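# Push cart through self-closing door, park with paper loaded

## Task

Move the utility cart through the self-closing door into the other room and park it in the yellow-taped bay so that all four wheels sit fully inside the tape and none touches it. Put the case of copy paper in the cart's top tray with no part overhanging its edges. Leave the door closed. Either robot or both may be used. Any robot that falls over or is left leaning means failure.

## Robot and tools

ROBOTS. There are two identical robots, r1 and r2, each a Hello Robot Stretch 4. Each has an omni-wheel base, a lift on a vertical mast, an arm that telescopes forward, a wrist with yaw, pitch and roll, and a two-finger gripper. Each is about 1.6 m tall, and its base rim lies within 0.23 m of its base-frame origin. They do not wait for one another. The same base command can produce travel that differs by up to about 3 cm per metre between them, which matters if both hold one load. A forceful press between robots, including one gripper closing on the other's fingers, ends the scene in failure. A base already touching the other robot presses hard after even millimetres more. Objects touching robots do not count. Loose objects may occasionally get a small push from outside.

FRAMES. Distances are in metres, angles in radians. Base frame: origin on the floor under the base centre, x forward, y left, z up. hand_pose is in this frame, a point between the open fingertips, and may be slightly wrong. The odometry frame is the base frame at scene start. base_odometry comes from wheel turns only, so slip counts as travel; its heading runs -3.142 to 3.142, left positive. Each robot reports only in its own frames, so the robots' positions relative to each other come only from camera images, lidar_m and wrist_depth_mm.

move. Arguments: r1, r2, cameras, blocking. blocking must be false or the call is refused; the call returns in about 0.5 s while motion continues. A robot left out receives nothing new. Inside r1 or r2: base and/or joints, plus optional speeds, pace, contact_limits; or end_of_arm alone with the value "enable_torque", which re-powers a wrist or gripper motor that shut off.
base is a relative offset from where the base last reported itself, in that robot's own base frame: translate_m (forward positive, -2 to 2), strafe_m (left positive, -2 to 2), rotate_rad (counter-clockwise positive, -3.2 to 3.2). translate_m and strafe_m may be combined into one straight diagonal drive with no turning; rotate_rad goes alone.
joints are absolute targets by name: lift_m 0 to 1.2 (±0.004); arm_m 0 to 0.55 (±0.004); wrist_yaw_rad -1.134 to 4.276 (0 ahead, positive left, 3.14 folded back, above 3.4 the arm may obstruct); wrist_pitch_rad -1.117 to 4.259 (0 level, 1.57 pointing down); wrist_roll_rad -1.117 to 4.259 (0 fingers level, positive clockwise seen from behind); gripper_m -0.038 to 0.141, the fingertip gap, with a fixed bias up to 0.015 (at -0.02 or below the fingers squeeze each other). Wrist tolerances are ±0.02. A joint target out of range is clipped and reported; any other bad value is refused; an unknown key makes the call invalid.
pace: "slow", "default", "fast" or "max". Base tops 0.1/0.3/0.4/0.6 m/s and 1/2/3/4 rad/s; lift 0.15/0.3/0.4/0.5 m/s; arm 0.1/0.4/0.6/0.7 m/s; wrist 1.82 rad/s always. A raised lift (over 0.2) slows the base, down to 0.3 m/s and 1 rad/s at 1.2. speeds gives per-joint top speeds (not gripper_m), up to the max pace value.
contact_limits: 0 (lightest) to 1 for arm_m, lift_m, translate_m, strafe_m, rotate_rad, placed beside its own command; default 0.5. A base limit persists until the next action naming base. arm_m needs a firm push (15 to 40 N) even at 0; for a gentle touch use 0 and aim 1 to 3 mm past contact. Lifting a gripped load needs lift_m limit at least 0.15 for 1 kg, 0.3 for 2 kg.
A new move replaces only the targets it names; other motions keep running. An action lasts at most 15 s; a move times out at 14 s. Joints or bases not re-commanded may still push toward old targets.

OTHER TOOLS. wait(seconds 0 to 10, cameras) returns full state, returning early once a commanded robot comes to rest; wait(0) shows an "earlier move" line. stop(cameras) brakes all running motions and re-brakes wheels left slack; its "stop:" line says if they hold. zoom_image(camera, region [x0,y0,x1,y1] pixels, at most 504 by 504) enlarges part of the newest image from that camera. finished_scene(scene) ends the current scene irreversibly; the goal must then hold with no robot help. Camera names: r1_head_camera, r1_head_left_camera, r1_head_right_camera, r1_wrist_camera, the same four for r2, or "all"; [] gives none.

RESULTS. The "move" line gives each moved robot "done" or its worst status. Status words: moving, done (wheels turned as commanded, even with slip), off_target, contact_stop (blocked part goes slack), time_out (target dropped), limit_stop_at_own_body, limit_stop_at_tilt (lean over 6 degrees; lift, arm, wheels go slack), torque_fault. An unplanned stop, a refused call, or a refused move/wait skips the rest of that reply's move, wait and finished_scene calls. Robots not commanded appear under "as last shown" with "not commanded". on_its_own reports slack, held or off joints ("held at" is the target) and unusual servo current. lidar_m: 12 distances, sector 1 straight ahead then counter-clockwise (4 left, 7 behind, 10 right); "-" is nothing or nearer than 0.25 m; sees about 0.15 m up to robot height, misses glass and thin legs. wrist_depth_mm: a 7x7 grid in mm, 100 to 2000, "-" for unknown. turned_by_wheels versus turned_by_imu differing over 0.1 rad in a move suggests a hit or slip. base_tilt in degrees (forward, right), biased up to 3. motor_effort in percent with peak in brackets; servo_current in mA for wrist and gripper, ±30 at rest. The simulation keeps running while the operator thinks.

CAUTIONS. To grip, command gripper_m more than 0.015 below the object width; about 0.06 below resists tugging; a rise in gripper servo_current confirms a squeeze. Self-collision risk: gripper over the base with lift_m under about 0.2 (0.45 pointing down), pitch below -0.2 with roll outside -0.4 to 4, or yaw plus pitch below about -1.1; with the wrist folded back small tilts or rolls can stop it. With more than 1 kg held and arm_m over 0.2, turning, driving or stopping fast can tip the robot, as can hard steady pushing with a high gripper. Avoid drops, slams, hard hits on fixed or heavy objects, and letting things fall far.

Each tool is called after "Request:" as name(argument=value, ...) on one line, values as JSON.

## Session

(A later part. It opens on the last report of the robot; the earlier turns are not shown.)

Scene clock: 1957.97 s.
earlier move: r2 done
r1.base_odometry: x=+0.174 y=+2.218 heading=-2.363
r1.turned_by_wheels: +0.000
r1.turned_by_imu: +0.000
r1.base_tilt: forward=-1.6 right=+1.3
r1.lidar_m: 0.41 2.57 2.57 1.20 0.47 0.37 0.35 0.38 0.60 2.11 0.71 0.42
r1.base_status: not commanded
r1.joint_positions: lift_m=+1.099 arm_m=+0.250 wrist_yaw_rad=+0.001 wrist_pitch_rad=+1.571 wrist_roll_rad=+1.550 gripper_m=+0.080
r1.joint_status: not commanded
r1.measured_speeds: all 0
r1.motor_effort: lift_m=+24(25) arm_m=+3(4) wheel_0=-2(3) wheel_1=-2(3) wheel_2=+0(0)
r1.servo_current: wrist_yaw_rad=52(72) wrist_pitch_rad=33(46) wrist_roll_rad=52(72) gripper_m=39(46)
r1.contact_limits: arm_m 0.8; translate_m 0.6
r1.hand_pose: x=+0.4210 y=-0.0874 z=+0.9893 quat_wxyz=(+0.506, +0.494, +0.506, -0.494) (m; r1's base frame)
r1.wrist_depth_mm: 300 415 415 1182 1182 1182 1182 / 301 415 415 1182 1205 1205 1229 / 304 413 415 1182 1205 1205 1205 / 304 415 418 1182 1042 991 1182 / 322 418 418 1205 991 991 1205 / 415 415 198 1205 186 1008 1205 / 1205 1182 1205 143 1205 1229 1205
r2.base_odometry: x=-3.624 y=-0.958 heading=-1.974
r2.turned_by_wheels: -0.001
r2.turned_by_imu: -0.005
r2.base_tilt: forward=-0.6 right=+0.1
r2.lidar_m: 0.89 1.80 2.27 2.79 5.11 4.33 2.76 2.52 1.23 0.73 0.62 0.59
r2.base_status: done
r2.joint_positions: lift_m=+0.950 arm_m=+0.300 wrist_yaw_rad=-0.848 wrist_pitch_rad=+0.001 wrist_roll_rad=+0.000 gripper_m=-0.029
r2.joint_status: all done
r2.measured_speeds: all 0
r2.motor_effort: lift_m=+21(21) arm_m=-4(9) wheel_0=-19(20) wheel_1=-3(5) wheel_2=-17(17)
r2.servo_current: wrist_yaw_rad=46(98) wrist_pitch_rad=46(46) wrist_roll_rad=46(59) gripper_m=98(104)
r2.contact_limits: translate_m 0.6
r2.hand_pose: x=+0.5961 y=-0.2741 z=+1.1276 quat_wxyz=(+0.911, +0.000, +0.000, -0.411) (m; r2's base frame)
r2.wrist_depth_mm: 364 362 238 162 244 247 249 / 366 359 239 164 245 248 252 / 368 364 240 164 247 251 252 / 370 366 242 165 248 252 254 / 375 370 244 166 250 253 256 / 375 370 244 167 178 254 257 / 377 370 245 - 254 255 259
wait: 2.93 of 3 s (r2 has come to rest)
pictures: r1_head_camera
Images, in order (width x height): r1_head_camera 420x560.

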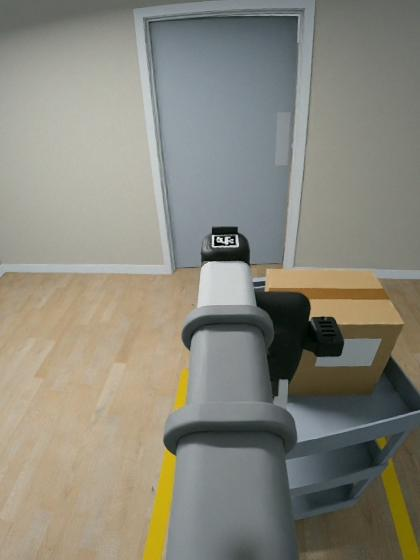

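Request:
move(blocking=false, r2={"base":{"translate_m":0.055,"strafe_m":-0.06},"joints":{"wrist_yaw_rad":-0.87},"speeds":{"wrist_yaw_rad":0.05},"pace":"slow","contact_limits":{"translate_m":0.5}}, cameras=[])

Request:
wait(seconds=2, cameras=["r1_head_camera","r2_wrist_camera"])

Request:
zoom_image(camera="r1_head_camera", region=[130, 0, 330, 280])

Scene clock: 1967.90 s.
move: r2 moving
r1: as last shown
r1.turned_by_imu: -0.001
r1.lidar_m: 0.40 2.57 2.56 1.18 0.50 0.38 0.35 0.41 0.58 2.12 0.70 0.44
r1.motor_effort: lift_m=+24(24) arm_m=+4(4) wheel_0=-3(3) wheel_1=-2(3) wheel_2=+0(0)
r1.servo_current: wrist_yaw_rad=39(59) wrist_pitch_rad=39(46) wrist_roll_rad=39(65) gripper_m=46(46)
r1.contact_limits: arm_m 0.8; translate_m 0.6
r1.wrist_depth_mm: 298 415 415 1205 1229 1182 1229 / 301 413 413 1229 1182 1205 1182 / 303 415 415 1182 1182 1205 1205 / 303 415 413 1205 1025 991 1205 / 324 415 418 1205 991 991 1182 / 413 415 198 1229 186 991 1229 / 1229 1205 1205 143 1205 1205 1205
r2.base_odometry: x=-3.635 y=-0.962 heading=-1.976
r2.turned_by_wheels: -0.002
r2.turned_by_imu: -0.001
r2.base_tilt: forward=-0.7 right=+0.1
r2.lidar_m: 0.88 1.77 2.26 2.82 5.13 4.33 2.75 2.52 1.21 0.74 0.62 0.58
r2.base_status: translate_m moving; strafe_m moving
r2.joint_positions: lift_m=+0.950 arm_m=+0.300 wrist_yaw_rad=-0.862 wrist_pitch_rad=+0.001 wrist_roll_rad=+0.000 gripper_m=-0.029
r2.joint_status: wrist_yaw_rad moving
r2.measured_speeds: translate_m=+0.033 strafe_m=-0.037 rotate_rad=+0.007 lift_m=+0.000 arm_m=+0.000 wrist_yaw_rad=-0.052 wrist_pitch_rad=+0.000 wrist_roll_rad=+0.000
r2.motor_effort: lift_m=+21(21) arm_m=-4(4) wheel_0=-6(16) wheel_1=-11(12) wheel_2=-16(18)
r2.servo_current: wrist_yaw_rad=33(91) wrist_pitch_rad=46(46) wrist_roll_rad=39(46) gripper_m=91(104)
r2.contact_limits: translate_m 0.5
r2.hand_pose: x=+0.5923 y=-0.2758 z=+1.1276 quat_wxyz=(+0.909, +0.000, +0.000, -0.418) (m; r2's base frame)
r2.wrist_depth_mm: 353 349 238 161 244 247 250 / 357 349 240 163 246 249 251 / 359 353 241 166 247 249 252 / 362 355 242 164 249 250 255 / 364 355 243 167 250 254 255 / 364 359 185 167 181 255 257 / 368 359 245 - 253 257 259
pictures: none
No camera images: "cameras" was empty.

Scene clock: 1969.47 s.
earlier move: r2 done
r1.base_odometry: x=+0.174 y=+2.218 heading=-2.363
r1.turned_by_wheels: +0.000
r1.turned_by_imu: +0.000
r1.base_tilt: forward=-1.6 right=+1.3
r1.lidar_m: 0.40 2.57 2.56 1.18 0.49 0.38 0.36 0.41 0.62 2.12 0.70 0.43
r1.base_status: not commanded
r1.joint_positions: lift_m=+1.099 arm_m=+0.250 wrist_yaw_rad=+0.001 wrist_pitch_rad=+1.571 wrist_roll_rad=+1.550 gripper_m=+0.080
r1.joint_status: not commanded
r1.measured_speeds: all 0
r1.motor_effort: lift_m=+24(24) arm_m=+4(4) wheel_0=-3(3) wheel_1=-2(3) wheel_2=+0(0)
r1.servo_current: wrist_yaw_rad=52(72) wrist_pitch_rad=33(52) wrist_roll_rad=52(65) gripper_m=39(52)
r1.contact_limits: arm_m 0.8; translate_m 0.6
r1.hand_pose: x=+0.4210 y=-0.0874 z=+0.9893 quat_wxyz=(+0.506, +0.494, +0.506, -0.494) (m; r1's base frame)
r1.wrist_depth_mm: 297 418 413 1205 1205 1205 1205 / 301 413 415 1205 1229 1229 1182 / 304 415 415 1205 1255 1205 1205 / 304 415 413 1205 1025 991 1182 / 322 421 415 1205 991 991 1205 / 415 418 197 1205 186 991 1205 / 1205 1182 1205 143 1182 1229 1205
r2.base_odometry: x=-3.700 y=-0.984 heading=-1.976
r2.turned_by_wheels: +0.000
r2.turned_by_imu: +0.000
r2.base_tilt: forward=-0.6 right=+0.0
r2.lidar_m: 0.78 1.59 2.26 2.79 5.18 4.36 2.76 2.51 1.11 0.66 0.61 0.58
r2.base_status: done
r2.joint_positions: lift_m=+0.950 arm_m=+0.300 wrist_yaw_rad=-0.867 wrist_pitch_rad=+0.001 wrist_roll_rad=+0.000 gripper_m=-0.029
r2.joint_status: all done
r2.measured_speeds: translate_m=+0.000 strafe_m=+0.000 rotate_rad=+0.000 lift_m=+0.000 arm_m=+0.000 wrist_yaw_rad=+0.001 wrist_pitch_rad=+0.000 wrist_roll_rad=+0.000
r2.motor_effort: lift_m=+21(21) arm_m=-4(4) wheel_0=-11(16) wheel_1=-9(12) wheel_2=-10(18)
r2.servo_current: wrist_yaw_rad=46(91) wrist_pitch_rad=39(46) wrist_roll_rad=46(59) gripper_m=98(104)
r2.contact_limits: translate_m 0.5
r2.hand_pose: x=+0.5908 y=-0.2765 z=+1.1276 quat_wxyz=(+0.907, +0.000, +0.000, -0.420) (m; r2's base frame)
r2.wrist_depth_mm: 282 265 242 163 239 237 236 / 285 267 244 164 239 238 236 / 286 268 245 165 242 240 238 / 287 270 247 166 243 242 240 / 289 271 250 167 245 243 242 / 290 273 185 167 180 244 241 / 293 287 251 - 247 244 243
wait: 1.57 of 2 s (r2 has come to rest)
pictures: r1_head_camera, r2_wrist_camera
Images, in order (width x height): r1_head_camera 420x560, r2_wrist_camera 616x392.

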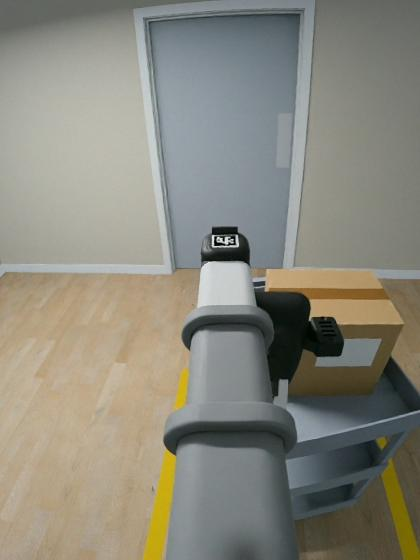

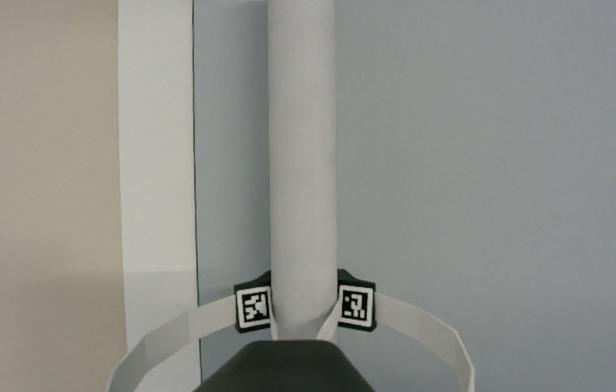

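Scaled by 1.800 from the camera's 420x560 image, which has a finer 600x800 frame.

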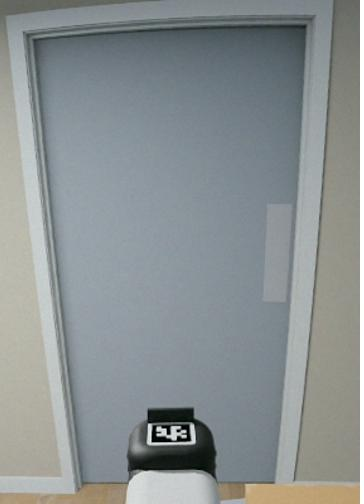

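Request:
move(blocking=false, r2={"base":{"translate_m":0.022,"strafe_m":-0.026},"pace":"slow","contact_limits":{"translate_m":0.5}}, cameras=[])

Request:
wait(seconds=2, cameras=["r1_head_camera","r2_wrist_camera","r2_head_camera"])

Request:
zoom_image(camera="r1_head_camera", region=[130, 0, 330, 280])

Scene clock: 1989.67 s.
move: r2 moving
r1: as last shown
r1.turned_by_imu: -0.001
r1.lidar_m: 0.40 2.55 2.55 1.20 0.50 0.37 0.35 0.40 0.61 2.09 0.67 0.41
r1.motor_effort: lift_m=+24(24) arm_m=+3(4) wheel_0=-3(3) wheel_1=-2(3) wheel_2=+0(0)
r1.servo_current: wrist_yaw_rad=46(52) wrist_pitch_rad=39(46) wrist_roll_rad=46(65) gripper_m=39(52)
r1.contact_limits: arm_m 0.8; translate_m 0.6
r1.wrist_depth_mm: 298 415 415 1205 1182 1182 1182 / 298 415 415 1205 1182 1205 1205 / 304 415 415 1229 1205 1205 1205 / 306 421 413 1182 1042 1008 1205 / 324 418 415 1182 1008 976 1182 / 415 415 197 1205 186 991 1205 / 1205 1205 1205 143 1182 1205 1160
r2.base_odometry: x=-3.713 y=-0.988 heading=-1.977
r2.turned_by_wheels: -0.001
r2.turned_by_imu: +0.002
r2.base_tilt: forward=-0.6 right=+0.1
r2.lidar_m: 0.78 1.55 2.25 2.80 5.19 4.36 2.79 2.51 1.05 0.67 0.59 0.61
r2.base_status: translate_m moving; strafe_m moving
r2.joint_positions: lift_m=+0.950 arm_m=+0.300 wrist_yaw_rad=-0.867 wrist_pitch_rad=+0.001 wrist_roll_rad=+0.000 gripper_m=-0.029
r2.joint_status: not commanded
r2.measured_speeds: translate_m=+0.031 strafe_m=-0.037 rotate_rad=+0.004 lift_m=+0.000 arm_m=+0.000 wrist_yaw_rad=+0.000 wrist_pitch_rad=+0.000 wrist_roll_rad=+0.000
r2.motor_effort: lift_m=+21(21) arm_m=-4(5) wheel_0=-1(10) wheel_1=-7(11) wheel_2=-10(12)
r2.servo_current: wrist_yaw_rad=39(59) wrist_pitch_rad=39(46) wrist_roll_rad=52(59) gripper_m=91(104)
r2.contact_limits: translate_m 0.5
r2.hand_pose: x=+0.5908 y=-0.2765 z=+1.1276 quat_wxyz=(+0.907, +0.000, +0.000, -0.420) (m; r2's base frame)
r2.wrist_depth_mm: 273 255 243 162 238 236 234 / 276 258 244 163 240 236 235 / 277 258 246 164 241 239 236 / 278 260 248 165 242 240 239 / 281 262 248 166 244 241 239 / 281 264 186 167 179 243 240 / 282 264 251 - 247 242 243
pictures: none
No camera images: "cameras" was empty.

Scene clock: 1990.60 s.
earlier move: r2 done
r1.base_odometry: x=+0.174 y=+2.218 heading=-2.363
r1.turned_by_wheels: +0.000
r1.turned_by_imu: +0.000
r1.base_tilt: forward=-1.6 right=+1.2
r1.lidar_m: 0.39 2.57 2.56 1.17 0.49 0.37 0.35 0.41 0.61 2.10 0.70 0.44
r1.base_status: not commanded
r1.joint_positions: lift_m=+1.099 arm_m=+0.250 wrist_yaw_rad=+0.001 wrist_pitch_rad=+1.571 wrist_roll_rad=+1.550 gripper_m=+0.080
r1.joint_status: not commanded
r1.measured_speeds: all 0
r1.motor_effort: lift_m=+24(25) arm_m=+3(4) wheel_0=-2(3) wheel_1=-2(3) wheel_2=+0(0)
r1.servo_current: wrist_yaw_rad=39(59) wrist_pitch_rad=39(46) wrist_roll_rad=78(78) gripper_m=39(52)
r1.contact_limits: arm_m 0.8; translate_m 0.6
r1.hand_pose: x=+0.4210 y=-0.0874 z=+0.9893 quat_wxyz=(+0.506, +0.494, +0.506, -0.494) (m; r1's base frame)
r1.wrist_depth_mm: 298 415 415 1182 1205 1205 1205 / 301 418 415 1205 1182 1205 1205 / 304 418 418 1205 1205 1182 1205 / 306 413 415 1182 1042 1008 1182 / 324 415 418 1205 991 991 1160 / 415 415 198 1205 186 1008 1229 / 1205 1205 1229 143 1182 1205 1205
r2.base_odometry: x=-3.733 y=-0.994 heading=-1.977
r2.turned_by_wheels: +0.000
r2.turned_by_imu: +0.000
r2.base_tilt: forward=-0.7 right=+0.1
r2.lidar_m: 0.76 1.53 2.24 2.82 5.21 4.36 2.79 2.52 1.03 0.66 0.58 0.57
r2.base_status: done
r2.joint_positions: lift_m=+0.950 arm_m=+0.300 wrist_yaw_rad=-0.867 wrist_pitch_rad=+0.001 wrist_roll_rad=+0.000 gripper_m=-0.029
r2.joint_status: not commanded
r2.measured_speeds: all 0
r2.motor_effort: lift_m=+21(21) arm_m=-4(5) wheel_0=+0(10) wheel_1=-6(11) wheel_2=-6(12)
r2.servo_current: wrist_yaw_rad=39(59) wrist_pitch_rad=39(46) wrist_roll_rad=39(59) gripper_m=98(104)
r2.contact_limits: translate_m 0.5
r2.hand_pose: x=+0.5908 y=-0.2765 z=+1.1276 quat_wxyz=(+0.907, +0.000, +0.000, -0.420) (m; r2's base frame)
r2.wrist_depth_mm: 251 234 244 162 237 235 230 / 252 236 244 164 238 235 232 / 254 236 246 164 240 236 233 / 255 238 247 165 242 237 235 / 256 239 250 166 243 238 236 / 257 240 187 167 179 240 236 / 260 242 253 - 245 - 239
wait: 0.93 of 2 s (r2 has come to rest)
pictures: r1_head_camera, r2_head_camera, r2_wrist_camera
Images, in order (width x height): r1_head_camera 420x560, r2_head_camera 420x560, r2_wrist_camera 616x392.

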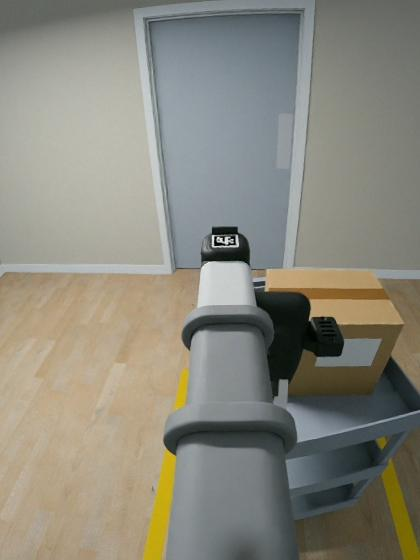

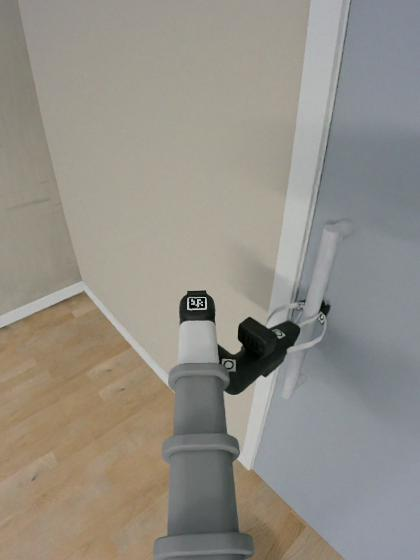

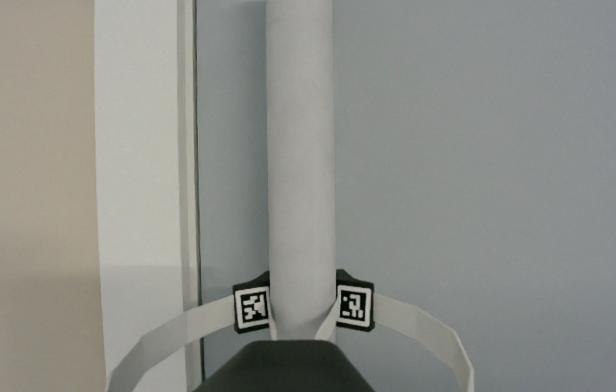

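Scaled by 1.800 from the camera's 420x560 image, which has a finer 600x800 frame.

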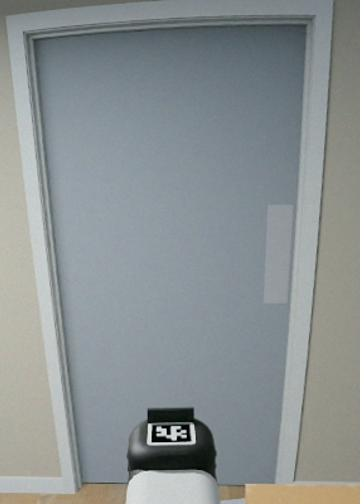

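Request:
move(blocking=false, r2={"base":{"translate_m":0.022,"strafe_m":-0.026},"pace":"slow","contact_limits":{"translate_m":0.5}}, cameras=[])

Request:
wait(seconds=2, cameras=["r1_head_camera","r2_wrist_camera","r2_head_camera"])

Request:
zoom_image(camera="r1_head_camera", region=[240, 60, 330, 280])

Scene clock: 1995.43 s.
move: r2 moving
r1: as last shown
r1.base_tilt: forward=-1.6 right=+1.3
r1.lidar_m: 0.42 2.58 2.53 1.19 0.50 0.37 0.34 0.39 0.61 2.12 0.72 0.43
r1.motor_effort: lift_m=+24(24) arm_m=+4(4) wheel_0=-2(3) wheel_1=-2(3) wheel_2=+0(0)
r1.servo_current: wrist_yaw_rad=59(59) wrist_pitch_rad=39(46) wrist_roll_rad=59(65) gripper_m=39(46)
r1.contact_limits: arm_m 0.8; translate_m 0.6
r1.wrist_depth_mm: 298 415 415 1229 1182 1229 1229 / 301 418 415 1205 1205 1205 1229 / 303 413 415 1205 1205 1182 1205 / 307 418 415 1182 1008 991 1182 / 324 415 418 1182 1008 991 1182 / 413 415 197 1182 186 1008 1205 / 1205 1182 1229 143 1205 1229 1205
r2.base_odometry: x=-3.745 y=-0.998 heading=-1.977
r2.turned_by_wheels: +0.000
r2.turned_by_imu: +0.001
r2.base_tilt: forward=-0.7 right=+0.0
r2.lidar_m: 0.72 1.49 2.26 2.80 5.23 4.38 2.74 2.51 1.01 0.66 0.56 0.59
r2.base_status: translate_m moving; strafe_m moving
r2.joint_positions: lift_m=+0.950 arm_m=+0.300 wrist_yaw_rad=-0.869 wrist_pitch_rad=+0.001 wrist_roll_rad=+0.000 gripper_m=-0.029
r2.joint_status: not commanded
r2.measured_speeds: translate_m=+0.031 strafe_m=-0.039 rotate_rad=+0.000 lift_m=+0.000 arm_m=+0.000 wrist_yaw_rad=-0.003 wrist_pitch_rad=+0.000 wrist_roll_rad=+0.000
r2.motor_effort: lift_m=+21(21) arm_m=-4(4) wheel_0=+9(11) wheel_1=-5(7) wheel_2=-9(9)
r2.servo_current: wrist_yaw_rad=46(59) wrist_pitch_rad=46(46) wrist_roll_rad=39(52) gripper_m=104(104)
r2.contact_limits: translate_m 0.5
r2.hand_pose: x=+0.5904 y=-0.2767 z=+1.1276 quat_wxyz=(+0.907, +0.000, +0.000, -0.421) (m; r2's base frame)
r2.wrist_depth_mm: 239 224 235 152 228 226 223 / 241 225 236 153 229 227 224 / 242 225 236 154 232 228 226 / 244 228 238 155 230 229 227 / 245 229 240 157 234 230 227 / 247 231 186 157 180 233 229 / 249 232 243 - 236 232 232
pictures: none
No camera images: "cameras" was empty.

Scene clock: 1996.37 s.
earlier move: r2 done
r1.base_odometry: x=+0.174 y=+2.218 heading=-2.363
r1.turned_by_wheels: +0.000
r1.turned_by_imu: +0.000
r1.base_tilt: forward=-1.6 right=+1.3
r1.lidar_m: 0.43 2.57 2.55 1.22 0.50 0.37 0.35 0.39 0.61 2.14 0.70 0.42
r1.base_status: not commanded
r1.joint_positions: lift_m=+1.099 arm_m=+0.250 wrist_yaw_rad=+0.001 wrist_pitch_rad=+1.571 wrist_roll_rad=+1.550 gripper_m=+0.080
r1.joint_status: not commanded
r1.measured_speeds: all 0
r1.motor_effort: lift_m=+24(24) arm_m=+3(4) wheel_0=-2(3) wheel_1=-2(3) wheel_2=+0(0)
r1.servo_current: wrist_yaw_rad=39(59) wrist_pitch_rad=33(46) wrist_roll_rad=39(65) gripper_m=39(52)
r1.contact_limits: arm_m 0.8; translate_m 0.6
r1.hand_pose: x=+0.4210 y=-0.0874 z=+0.9893 quat_wxyz=(+0.506, +0.494, +0.506, -0.494) (m; r1's base frame)
r1.wrist_depth_mm: 300 415 415 1182 1229 1182 1182 / 300 415 415 1205 1205 1182 1205 / 304 415 415 1205 1205 1229 1229 / 304 415 415 1205 1025 991 1182 / 324 415 415 1205 976 991 1182 / 415 418 198 1229 186 991 1182 / 1182 1182 1182 143 1205 1205 1205
r2.base_odometry: x=-3.765 y=-1.004 heading=-1.976
r2.turned_by_wheels: +0.002
r2.turned_by_imu: +0.009
r2.base_tilt: forward=-0.7 right=+0.0
r2.lidar_m: 0.69 1.46 2.26 2.79 5.25 4.33 2.76 2.51 0.98 0.61 0.55 0.55
r2.base_status: done
r2.joint_positions: lift_m=+0.950 arm_m=+0.300 wrist_yaw_rad=-0.881 wrist_pitch_rad=+0.001 wrist_roll_rad=+0.000 gripper_m=-0.029
r2.joint_status: not commanded
r2.measured_speeds: all 0
r2.motor_effort: lift_m=+21(21) arm_m=+4(4) wheel_0=+25(30) wheel_1=+0(7) wheel_2=-6(10)
r2.servo_current: wrist_yaw_rad=78(78) wrist_pitch_rad=46(46) wrist_roll_rad=52(59) gripper_m=72(104)
r2.contact_limits: translate_m 0.5
r2.hand_pose: x=+0.5870 y=-0.2781 z=+1.1276 quat_wxyz=(+0.905, +0.000, +0.000, -0.426) (m; r2's base frame)
r2.wrist_depth_mm: 228 211 222 141 218 216 214 / 229 213 224 141 220 216 214 / 229 213 225 143 220 218 216 / 230 216 227 144 222 220 218 / 231 216 229 145 224 221 220 / 234 217 186 147 180 222 221 / 236 219 230 - 225 222 222
wait: 0.93 of 2 s (r2 has come to rest)
pictures: r1_head_camera, r2_head_camera, r2_wrist_camera
Images, in order (width x height): r1_head_camera 420x560, r2_head_camera 420x560, r2_wrist_camera 616x392.

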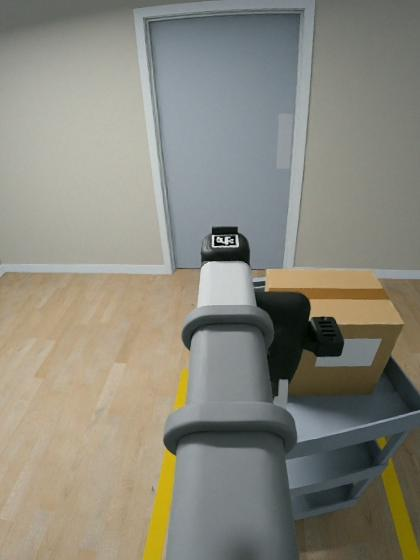

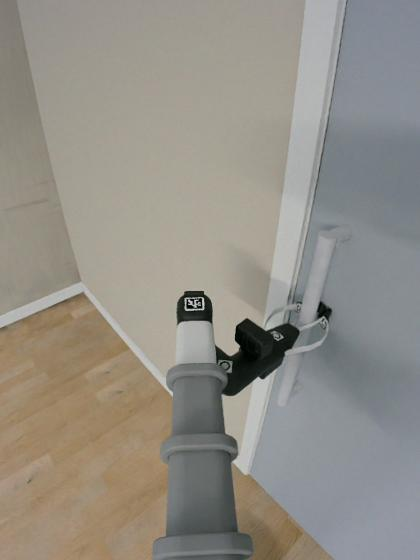

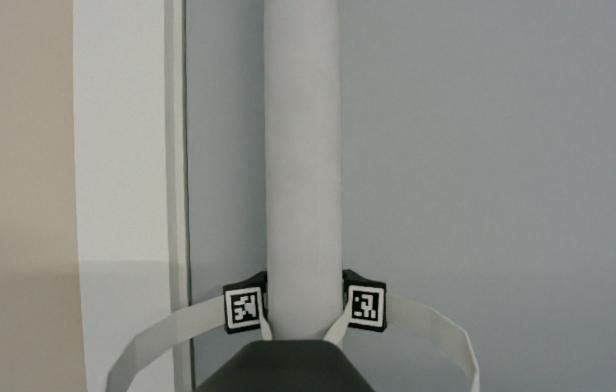

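Scaled by 2.291 from the camera's 420x560 image, which has a finer 600x800 frame.

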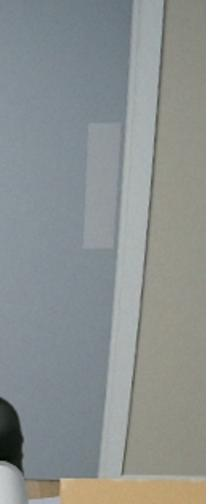

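Request:
move(blocking=false, r2={"base":{"translate_m":0.013,"strafe_m":-0.015},"pace":"slow","contact_limits":{"translate_m":0.4}}, cameras=[])

Request:
wait(seconds=2, cameras=["r2_wrist_camera"])

Scene clock: 2007.07 s.
move: r2 moving
r1: as last shown
r1.turned_by_imu: -0.001
r1.lidar_m: 0.41 2.58 2.53 1.18 0.50 0.38 0.35 0.41 0.62 2.13 0.70 0.42
r1.servo_current: wrist_yaw_rad=72(72) wrist_pitch_rad=46(46) wrist_roll_rad=46(65) gripper_m=39(46)
r1.contact_limits: arm_m 0.8; translate_m 0.6
r1.wrist_depth_mm: 298 418 418 1229 1229 1205 1182 / 300 413 418 1205 1205 1205 1182 / 303 415 415 1205 1182 1205 1205 / 303 415 415 1205 1025 991 1182 / 324 418 418 1205 976 976 1205 / 415 418 198 1205 186 991 1205 / 1205 1205 1205 143 1255 1205 1205
r2.base_odometry: x=-3.777 y=-1.008 heading=-1.975
r2.turned_by_wheels: +0.000
r2.turned_by_imu: +0.022
r2.base_tilt: forward=-0.8 right=+0.0
r2.lidar_m: 0.73 1.52 2.26 2.85 5.25 4.22 2.74 2.50 0.90 0.61 0.55 0.55
r2.base_status: translate_m moving; strafe_m moving
r2.joint_positions: lift_m=+0.950 arm_m=+0.300 wrist_yaw_rad=-0.887 wrist_pitch_rad=+0.001 wrist_roll_rad=+0.000 gripper_m=-0.029
r2.joint_status: not commanded
r2.measured_speeds: translate_m=+0.026 strafe_m=-0.032 rotate_rad=+0.005 lift_m=+0.000 arm_m=+0.000 wrist_yaw_rad=-0.038 wrist_pitch_rad=+0.000 wrist_roll_rad=+0.000
r2.motor_effort: lift_m=+21(21) arm_m=+4(4) wheel_0=+19(26) wheel_1=-3(4) wheel_2=-13(13)
r2.servo_current: wrist_yaw_rad=91(91) wrist_pitch_rad=39(46) wrist_roll_rad=39(52) gripper_m=72(72)
r2.contact_limits: translate_m 0.4
r2.hand_pose: x=+0.5854 y=-0.2787 z=+1.1276 quat_wxyz=(+0.903, +0.000, +0.000, -0.429) (m; r2's base frame)
r2.wrist_depth_mm: 226 211 223 142 217 215 214 / 229 213 224 143 220 216 215 / 229 213 225 144 220 218 216 / 231 215 228 145 221 220 218 / 232 216 229 148 223 221 220 / 234 218 186 146 180 222 220 / 236 219 230 - 225 223 222
pictures: none
No camera images: "cameras" was empty.

Scene clock: 2007.70 s.
earlier move: r2 done
r1.base_odometry: x=+0.174 y=+2.218 heading=-2.363
r1.turned_by_wheels: +0.000
r1.turned_by_imu: +0.000
r1.base_tilt: forward=-1.6 right=+1.3
r1.lidar_m: 0.42 2.53 2.55 1.18 0.50 0.37 0.36 0.36 0.60 2.14 0.69 0.44
r1.base_status: not commanded
r1.joint_positions: lift_m=+1.099 arm_m=+0.250 wrist_yaw_rad=+0.001 wrist_pitch_rad=+1.571 wrist_roll_rad=+1.550 gripper_m=+0.080
r1.joint_status: not commanded
r1.measured_speeds: all 0
r1.motor_effort: lift_m=+24(24) arm_m=+3(4) wheel_0=-2(3) wheel_1=-2(3) wheel_2=+0(0)
r1.servo_current: wrist_yaw_rad=59(72) wrist_pitch_rad=33(46) wrist_roll_rad=65(65) gripper_m=39(46)
r1.contact_limits: arm_m 0.8; translate_m 0.6
r1.hand_pose: x=+0.4210 y=-0.0874 z=+0.9893 quat_wxyz=(+0.506, +0.494, +0.506, -0.494) (m; r1's base frame)
r1.wrist_depth_mm: 298 413 415 1205 1182 1229 1205 / 300 415 415 1205 1182 1205 1205 / 304 415 415 1205 1205 1229 1182 / 306 410 415 1205 1025 1008 1182 / 324 415 415 1182 991 991 1205 / 413 418 197 1205 186 1008 1229 / 1205 1182 1229 143 1205 1205 1229
r2.base_odometry: x=-3.783 y=-1.010 heading=-1.976
r2.turned_by_wheels: -0.001
r2.turned_by_imu: +0.011
r2.base_tilt: forward=-0.7 right=+0.0
r2.lidar_m: 0.73 1.56 2.25 2.86 5.25 4.17 2.73 2.51 0.88 0.60 0.54 0.54
r2.base_status: done
r2.joint_positions: lift_m=+0.950 arm_m=+0.300 wrist_yaw_rad=-0.890 wrist_pitch_rad=+0.001 wrist_roll_rad=+0.000 gripper_m=-0.029
r2.joint_status: not commanded
r2.measured_speeds: all 0
r2.on_its_own: wrist_yaw_rad is at rest, and its servo_current (117 mA) is outside its rest range (0 to 104 mA)
r2.motor_effort: lift_m=+21(21) arm_m=+3(4) wheel_0=+12(26) wheel_1=-3(6) wheel_2=-17(19)
r2.servo_current: wrist_yaw_rad=117(124) wrist_pitch_rad=33(46) wrist_roll_rad=39(59) gripper_m=65(72)
r2.contact_limits: translate_m 0.4
r2.hand_pose: x=+0.5844 y=-0.2792 z=+1.1276 quat_wxyz=(+0.903, +0.000, +0.000, -0.431) (m; r2's base frame)
r2.wrist_depth_mm: 228 212 223 143 218 216 215 / 229 213 224 144 219 216 216 / 230 215 226 146 220 219 217 / 233 216 228 148 222 220 219 / 234 218 229 146 224 221 220 / 235 219 185 146 178 222 221 / 236 220 231 - 226 225 222
wait: 0.63 of 2 s (r2 has come to rest)
pictures: r2_wrist_camera
Images, in order (width x height): r2_wrist_camera 616x392.

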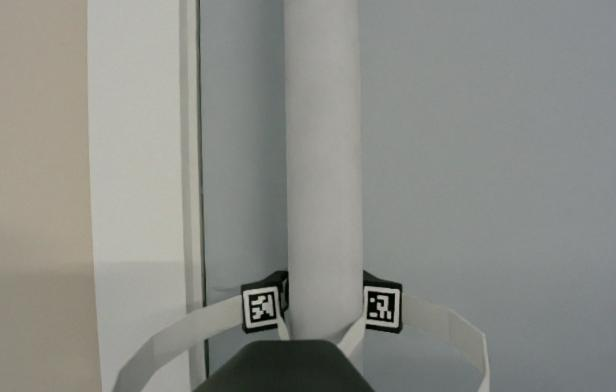

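Request:
move(blocking=false, r2={"joints":{"gripper_m":0.11}}, cameras=[])

Request:
wait(seconds=1.2, cameras=["r2_wrist_camera"])

Scene clock: 2010.77 s.
move: r2 moving
r1: as last shown
r1.lidar_m: 0.41 2.56 2.55 1.17 0.48 0.39 0.36 0.39 0.60 2.13 0.71 0.43
r1.motor_effort: lift_m=+24(24) arm_m=+4(4) wheel_0=-3(3) wheel_1=-2(3) wheel_2=+0(0)
r1.servo_current: wrist_yaw_rad=46(65) wrist_pitch_rad=46(52) wrist_roll_rad=33(65) gripper_m=46(52)
r1.contact_limits: arm_m 0.8; translate_m 0.6
r1.wrist_depth_mm: 297 413 415 1205 1205 1229 1205 / 300 415 415 1205 1205 1182 1205 / 304 415 415 1205 1229 1205 1205 / 304 413 415 1182 1025 991 1205 / 324 415 415 1205 1008 1008 1182 / 415 415 198 1205 186 991 1205 / 1205 1182 1160 143 1229 1205 1205
r2.base_odometry: x=-3.783 y=-1.010 heading=-1.976
r2.turned_by_wheels: +0.000
r2.turned_by_imu: +0.005
r2.base_tilt: forward=-0.8 right=+0.1
r2.lidar_m: 0.74 1.56 2.25 2.87 5.26 4.12 2.72 2.52 0.91 0.59 0.53 0.53
r2.base_status: not commanded
r2.joint_positions: lift_m=+0.950 arm_m=+0.300 wrist_yaw_rad=-0.892 wrist_pitch_rad=+0.001 wrist_roll_rad=+0.000 gripper_m=-0.003
r2.joint_status: gripper_m moving
r2.measured_speeds: translate_m=+0.000 strafe_m=+0.000 rotate_rad=+0.000 lift_m=+0.000 arm_m=+0.000 wrist_yaw_rad=-0.003 wrist_pitch_rad=+0.000 wrist_roll_rad=+0.000
r2.motor_effort: lift_m=+21(21) arm_m=+4(4) wheel_0=+11(12) wheel_1=-3(4) wheel_2=-15(17)
r2.servo_current: wrist_yaw_rad=124(137) wrist_pitch_rad=39(39) wrist_roll_rad=52(59) gripper_m=104(104)
r2.contact_limits: translate_m 0.4
r2.hand_pose: x=+0.5840 y=-0.2793 z=+1.1276 quat_wxyz=(+0.902, +0.000, +0.000, -0.431) (m; r2's base frame)
r2.wrist_depth_mm: 229 215 225 145 220 219 216 / 232 216 227 146 222 219 218 / 233 217 229 150 224 222 220 / 234 219 230 148 224 223 220 / 236 220 232 149 225 224 222 / 238 222 220 151 179 224 224 / 238 223 225 - 229 225 225
pictures: none
No camera images: "cameras" was empty.

Scene clock: 2011.97 s.
earlier move: r2 moving
r1.base_odometry: x=+0.174 y=+2.218 heading=-2.363
r1.turned_by_wheels: +0.000
r1.turned_by_imu: +0.000
r1.base_tilt: forward=-1.6 right=+1.2
r1.lidar_m: 0.41 2.57 2.55 1.17 0.50 0.36 0.34 0.39 0.59 2.08 0.71 0.42
r1.base_status: not commanded
r1.joint_positions: lift_m=+1.099 arm_m=+0.250 wrist_yaw_rad=+0.001 wrist_pitch_rad=+1.571 wrist_roll_rad=+1.550 gripper_m=+0.080
r1.joint_status: not commanded
r1.measured_speeds: all 0
r1.motor_effort: lift_m=+24(24) arm_m=+3(4) wheel_0=-2(3) wheel_1=-2(3) wheel_2=+0(0)
r1.servo_current: wrist_yaw_rad=39(72) wrist_pitch_rad=39(52) wrist_roll_rad=39(65) gripper_m=39(52)
r1.contact_limits: arm_m 0.8; translate_m 0.6
r1.hand_pose: x=+0.4210 y=-0.0874 z=+0.9893 quat_wxyz=(+0.506, +0.494, +0.506, -0.494) (m; r1's base frame)
r1.wrist_depth_mm: 300 415 413 1205 1229 1205 1182 / 300 418 415 1205 1182 1205 1205 / 303 415 415 1182 1205 1205 1205 / 303 413 415 1205 1042 1008 1182 / 322 415 415 1229 991 1008 1205 / 415 418 197 1205 186 1008 1205 / 1229 1205 1182 143 1205 1205 1205
r2.base_odometry: x=-3.783 y=-1.010 heading=-1.976
r2.turned_by_wheels: +0.000
r2.turned_by_imu: +0.001
r2.base_tilt: forward=-0.7 right=+0.0
r2.lidar_m: 0.75 1.59 2.26 2.87 5.25 4.15 2.73 2.53 0.89 0.61 0.55 0.57
r2.base_status: not commanded
r2.joint_positions: lift_m=+0.950 arm_m=+0.300 wrist_yaw_rad=-0.893 wrist_pitch_rad=+0.001 wrist_roll_rad=+0.000 gripper_m=+0.108
r2.joint_status: gripper_m moving
r2.measured_speeds: all 0
r2.motor_effort: lift_m=+21(21) arm_m=+4(4) wheel_0=+11(12) wheel_1=-2(4) wheel_2=-16(17)
r2.servo_current: wrist_yaw_rad=143(150) wrist_pitch_rad=33(52) wrist_roll_rad=52(59) gripper_m=65(130)
r2.contact_limits: translate_m 0.4
r2.hand_pose: x=+0.5837 y=-0.2794 z=+1.1276 quat_wxyz=(+0.902, +0.000, +0.000, -0.432) (m; r2's base frame)
r2.wrist_depth_mm: 232 217 227 146 222 220 217 / 233 217 229 148 223 221 220 / 236 219 230 153 224 223 220 / 236 220 231 150 226 224 222 / 238 221 232 157 228 225 224 / 240 223 220 152 181 225 224 / 240 224 235 - 229 228 226
wait: 1.20 s; no rest
pictures: r2_wrist_camera
Images, in order (width x height): r2_wrist_camera 616x392.

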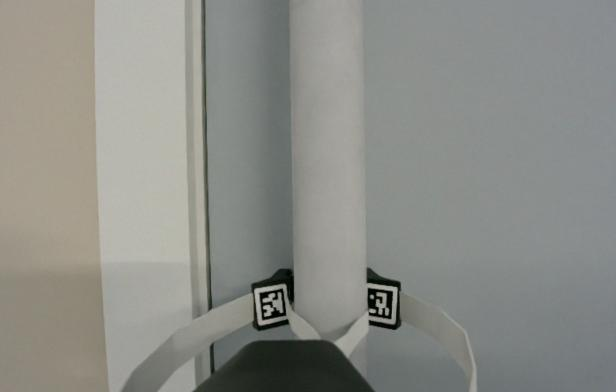

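Request:
move(blocking=false, r2={"base":{"translate_m":-0.095,"strafe_m":0.118},"pace":"slow","contact_limits":{"translate_m":0.3}}, cameras=[])

Request:
wait(seconds=4, cameras=["r1_head_camera","r2_wrist_camera","r2_head_camera"])

Request:
zoom_image(camera="r1_head_camera", region=[240, 0, 330, 280])

Scene clock: 2018.43 s.
earlier move: r2 done
move: r2 moving
r1: as last shown
r1.lidar_m: 0.41 2.56 2.55 1.20 0.47 0.38 0.36 0.40 0.61 2.11 0.71 0.43
r1.motor_effort: lift_m=+24(24) arm_m=+4(4) wheel_0=-2(3) wheel_1=-3(3) wheel_2=+0(0)
r1.servo_current: wrist_yaw_rad=59(59) wrist_pitch_rad=39(46) wrist_roll_rad=52(52) gripper_m=46(46)
r1.contact_limits: arm_m 0.8; translate_m 0.6
r1.wrist_depth_mm: 300 418 415 1182 1205 1182 1205 / 301 415 418 1205 1182 1205 1205 / 303 415 418 1229 1182 1229 1205 / 306 415 415 1205 1008 976 1205 / 325 413 421 1229 991 991 1205 / 418 415 198 1229 186 991 1229 / 1205 1205 1205 143 1182 1205 1205
r2.base_odometry: x=-3.772 y=-1.007 heading=-1.977
r2.turned_by_wheels: +0.000
r2.turned_by_imu: +0.000
r2.base_tilt: forward=-0.7 right=+0.1
r2.lidar_m: 0.73 1.64 2.26 2.88 5.25 4.14 2.74 2.51 0.94 0.62 0.55 0.56
r2.base_status: translate_m moving; strafe_m moving
r2.joint_positions: lift_m=+0.950 arm_m=+0.300 wrist_yaw_rad=-0.893 wrist_pitch_rad=+0.001 wrist_roll_rad=+0.000 gripper_m=+0.110
r2.joint_status: all done
r2.measured_speeds: translate_m=-0.031 strafe_m=+0.038 rotate_rad=+0.007 lift_m=+0.000 arm_m=+0.000 wrist_yaw_rad=+0.000 wrist_pitch_rad=+0.000 wrist_roll_rad=+0.000
r2.motor_effort: lift_m=+21(21) arm_m=+4(4) wheel_0=-9(9) wheel_1=+5(5) wheel_2=-2(15)
r2.servo_current: wrist_yaw_rad=137(143) wrist_pitch_rad=39(46) wrist_roll_rad=52(59) gripper_m=46(59)
r2.contact_limits: translate_m 0.3
r2.hand_pose: x=+0.5837 y=-0.2794 z=+1.1276 quat_wxyz=(+0.902, +0.000, +0.000, -0.432) (m; r2's base frame)
r2.wrist_depth_mm: 241 224 235 154 229 225 224 / 242 226 236 156 230 227 225 / 244 228 237 157 231 229 225 / 245 229 238 158 233 230 227 / 248 230 239 159 234 232 229 / 249 231 190 160 183 232 231 / 250 233 232 - 236 233 230
pictures: none
No camera images: "cameras" was empty.

Scene clock: 2020.73 s.
earlier move: r2 done
r1.base_odometry: x=+0.174 y=+2.218 heading=-2.363
r1.turned_by_wheels: +0.000
r1.turned_by_imu: +0.000
r1.base_tilt: forward=-1.6 right=+1.3
r1.lidar_m: 0.40 2.57 2.54 1.19 0.49 0.37 0.36 0.38 0.60 2.10 0.70 0.43
r1.base_status: not commanded
r1.joint_positions: lift_m=+1.099 arm_m=+0.250 wrist_yaw_rad=+0.001 wrist_pitch_rad=+1.571 wrist_roll_rad=+1.550 gripper_m=+0.080
r1.joint_status: not commanded
r1.measured_speeds: all 0
r1.motor_effort: lift_m=+24(24) arm_m=+3(4) wheel_0=-2(3) wheel_1=-2(3) wheel_2=+0(0)
r1.servo_current: wrist_yaw_rad=59(65) wrist_pitch_rad=33(46) wrist_roll_rad=46(72) gripper_m=46(52)
r1.contact_limits: arm_m 0.8; translate_m 0.6
r1.hand_pose: x=+0.4210 y=-0.0874 z=+0.9893 quat_wxyz=(+0.506, +0.494, +0.506, -0.494) (m; r1's base frame)
r1.wrist_depth_mm: 298 413 418 1182 1205 1205 1205 / 300 418 418 1229 1205 1205 1205 / 304 415 418 1205 1205 1205 1205 / 306 415 418 1205 1025 1008 1205 / 322 415 415 1182 976 991 1182 / 415 415 198 1182 186 991 1205 / 1182 1205 1205 143 1182 1205 1205
r2.base_odometry: x=-3.637 y=-0.969 heading=-1.976
r2.turned_by_wheels: +0.001
r2.turned_by_imu: +0.001
r2.base_tilt: forward=-0.7 right=+0.1
r2.lidar_m: 0.94 1.98 2.27 2.87 5.09 4.12 2.73 2.50 1.14 0.77 0.69 0.69
r2.base_status: done
r2.joint_positions: lift_m=+0.950 arm_m=+0.300 wrist_yaw_rad=-0.873 wrist_pitch_rad=+0.001 wrist_roll_rad=+0.000 gripper_m=+0.110
r2.joint_status: all done
r2.measured_speeds: all 0
r2.motor_effort: lift_m=+21(21) arm_m=+0(4) wheel_0=-3(12) wheel_1=+4(7) wheel_2=+5(15)
r2.servo_current: wrist_yaw_rad=52(143) wrist_pitch_rad=39(46) wrist_roll_rad=65(65) gripper_m=52(59)
r2.contact_limits: translate_m 0.3
r2.hand_pose: x=+0.5892 y=-0.2771 z=+1.1276 quat_wxyz=(+0.906, +0.000, +0.000, -0.423) (m; r2's base frame)
r2.wrist_depth_mm: 394 384 362 366 357 351 343 / 394 384 366 370 362 353 349 / 402 389 368 373 362 357 351 / 402 394 368 375 366 357 349 / 404 397 373 377 366 359 351 / 407 394 203 379 199 359 355 / 410 402 392 - 370 362 357
wait: 2.30 of 4 s (r2 has come to rest)
pictures: r1_head_camera, r2_head_camera, r2_wrist_camera
Images, in order (width x height): r1_head_camera 420x560, r2_head_camera 420x560, r2_wrist_camera 616x392.

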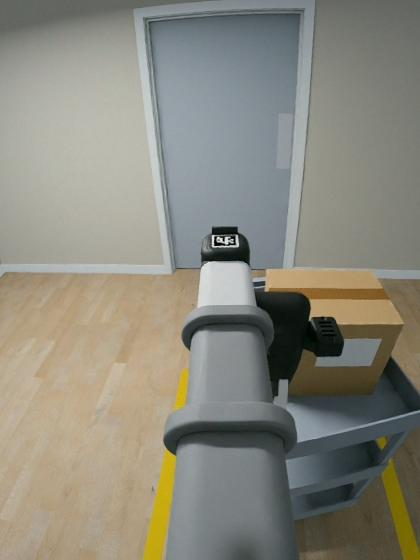

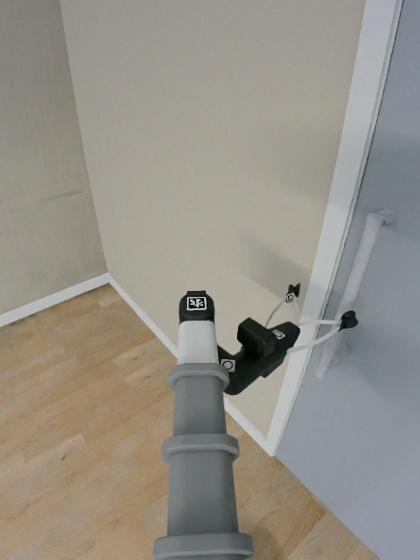

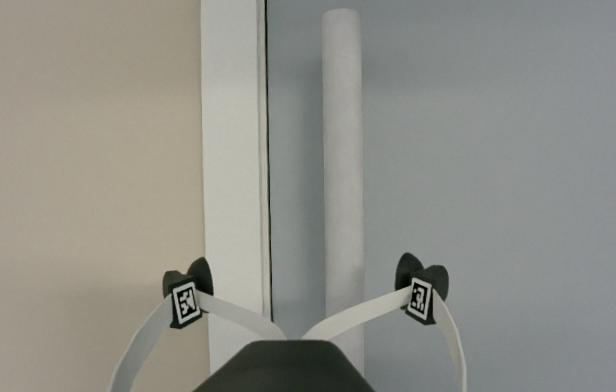

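Scaled by 1.800 from the camera's 420x560 image, which has a finer 600x800 frame.

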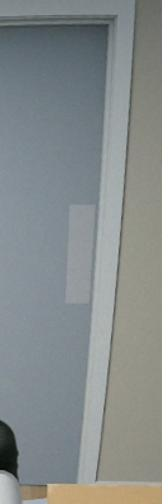

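Request:
finished_scene(scene=2)

The scene is finished: the task was done.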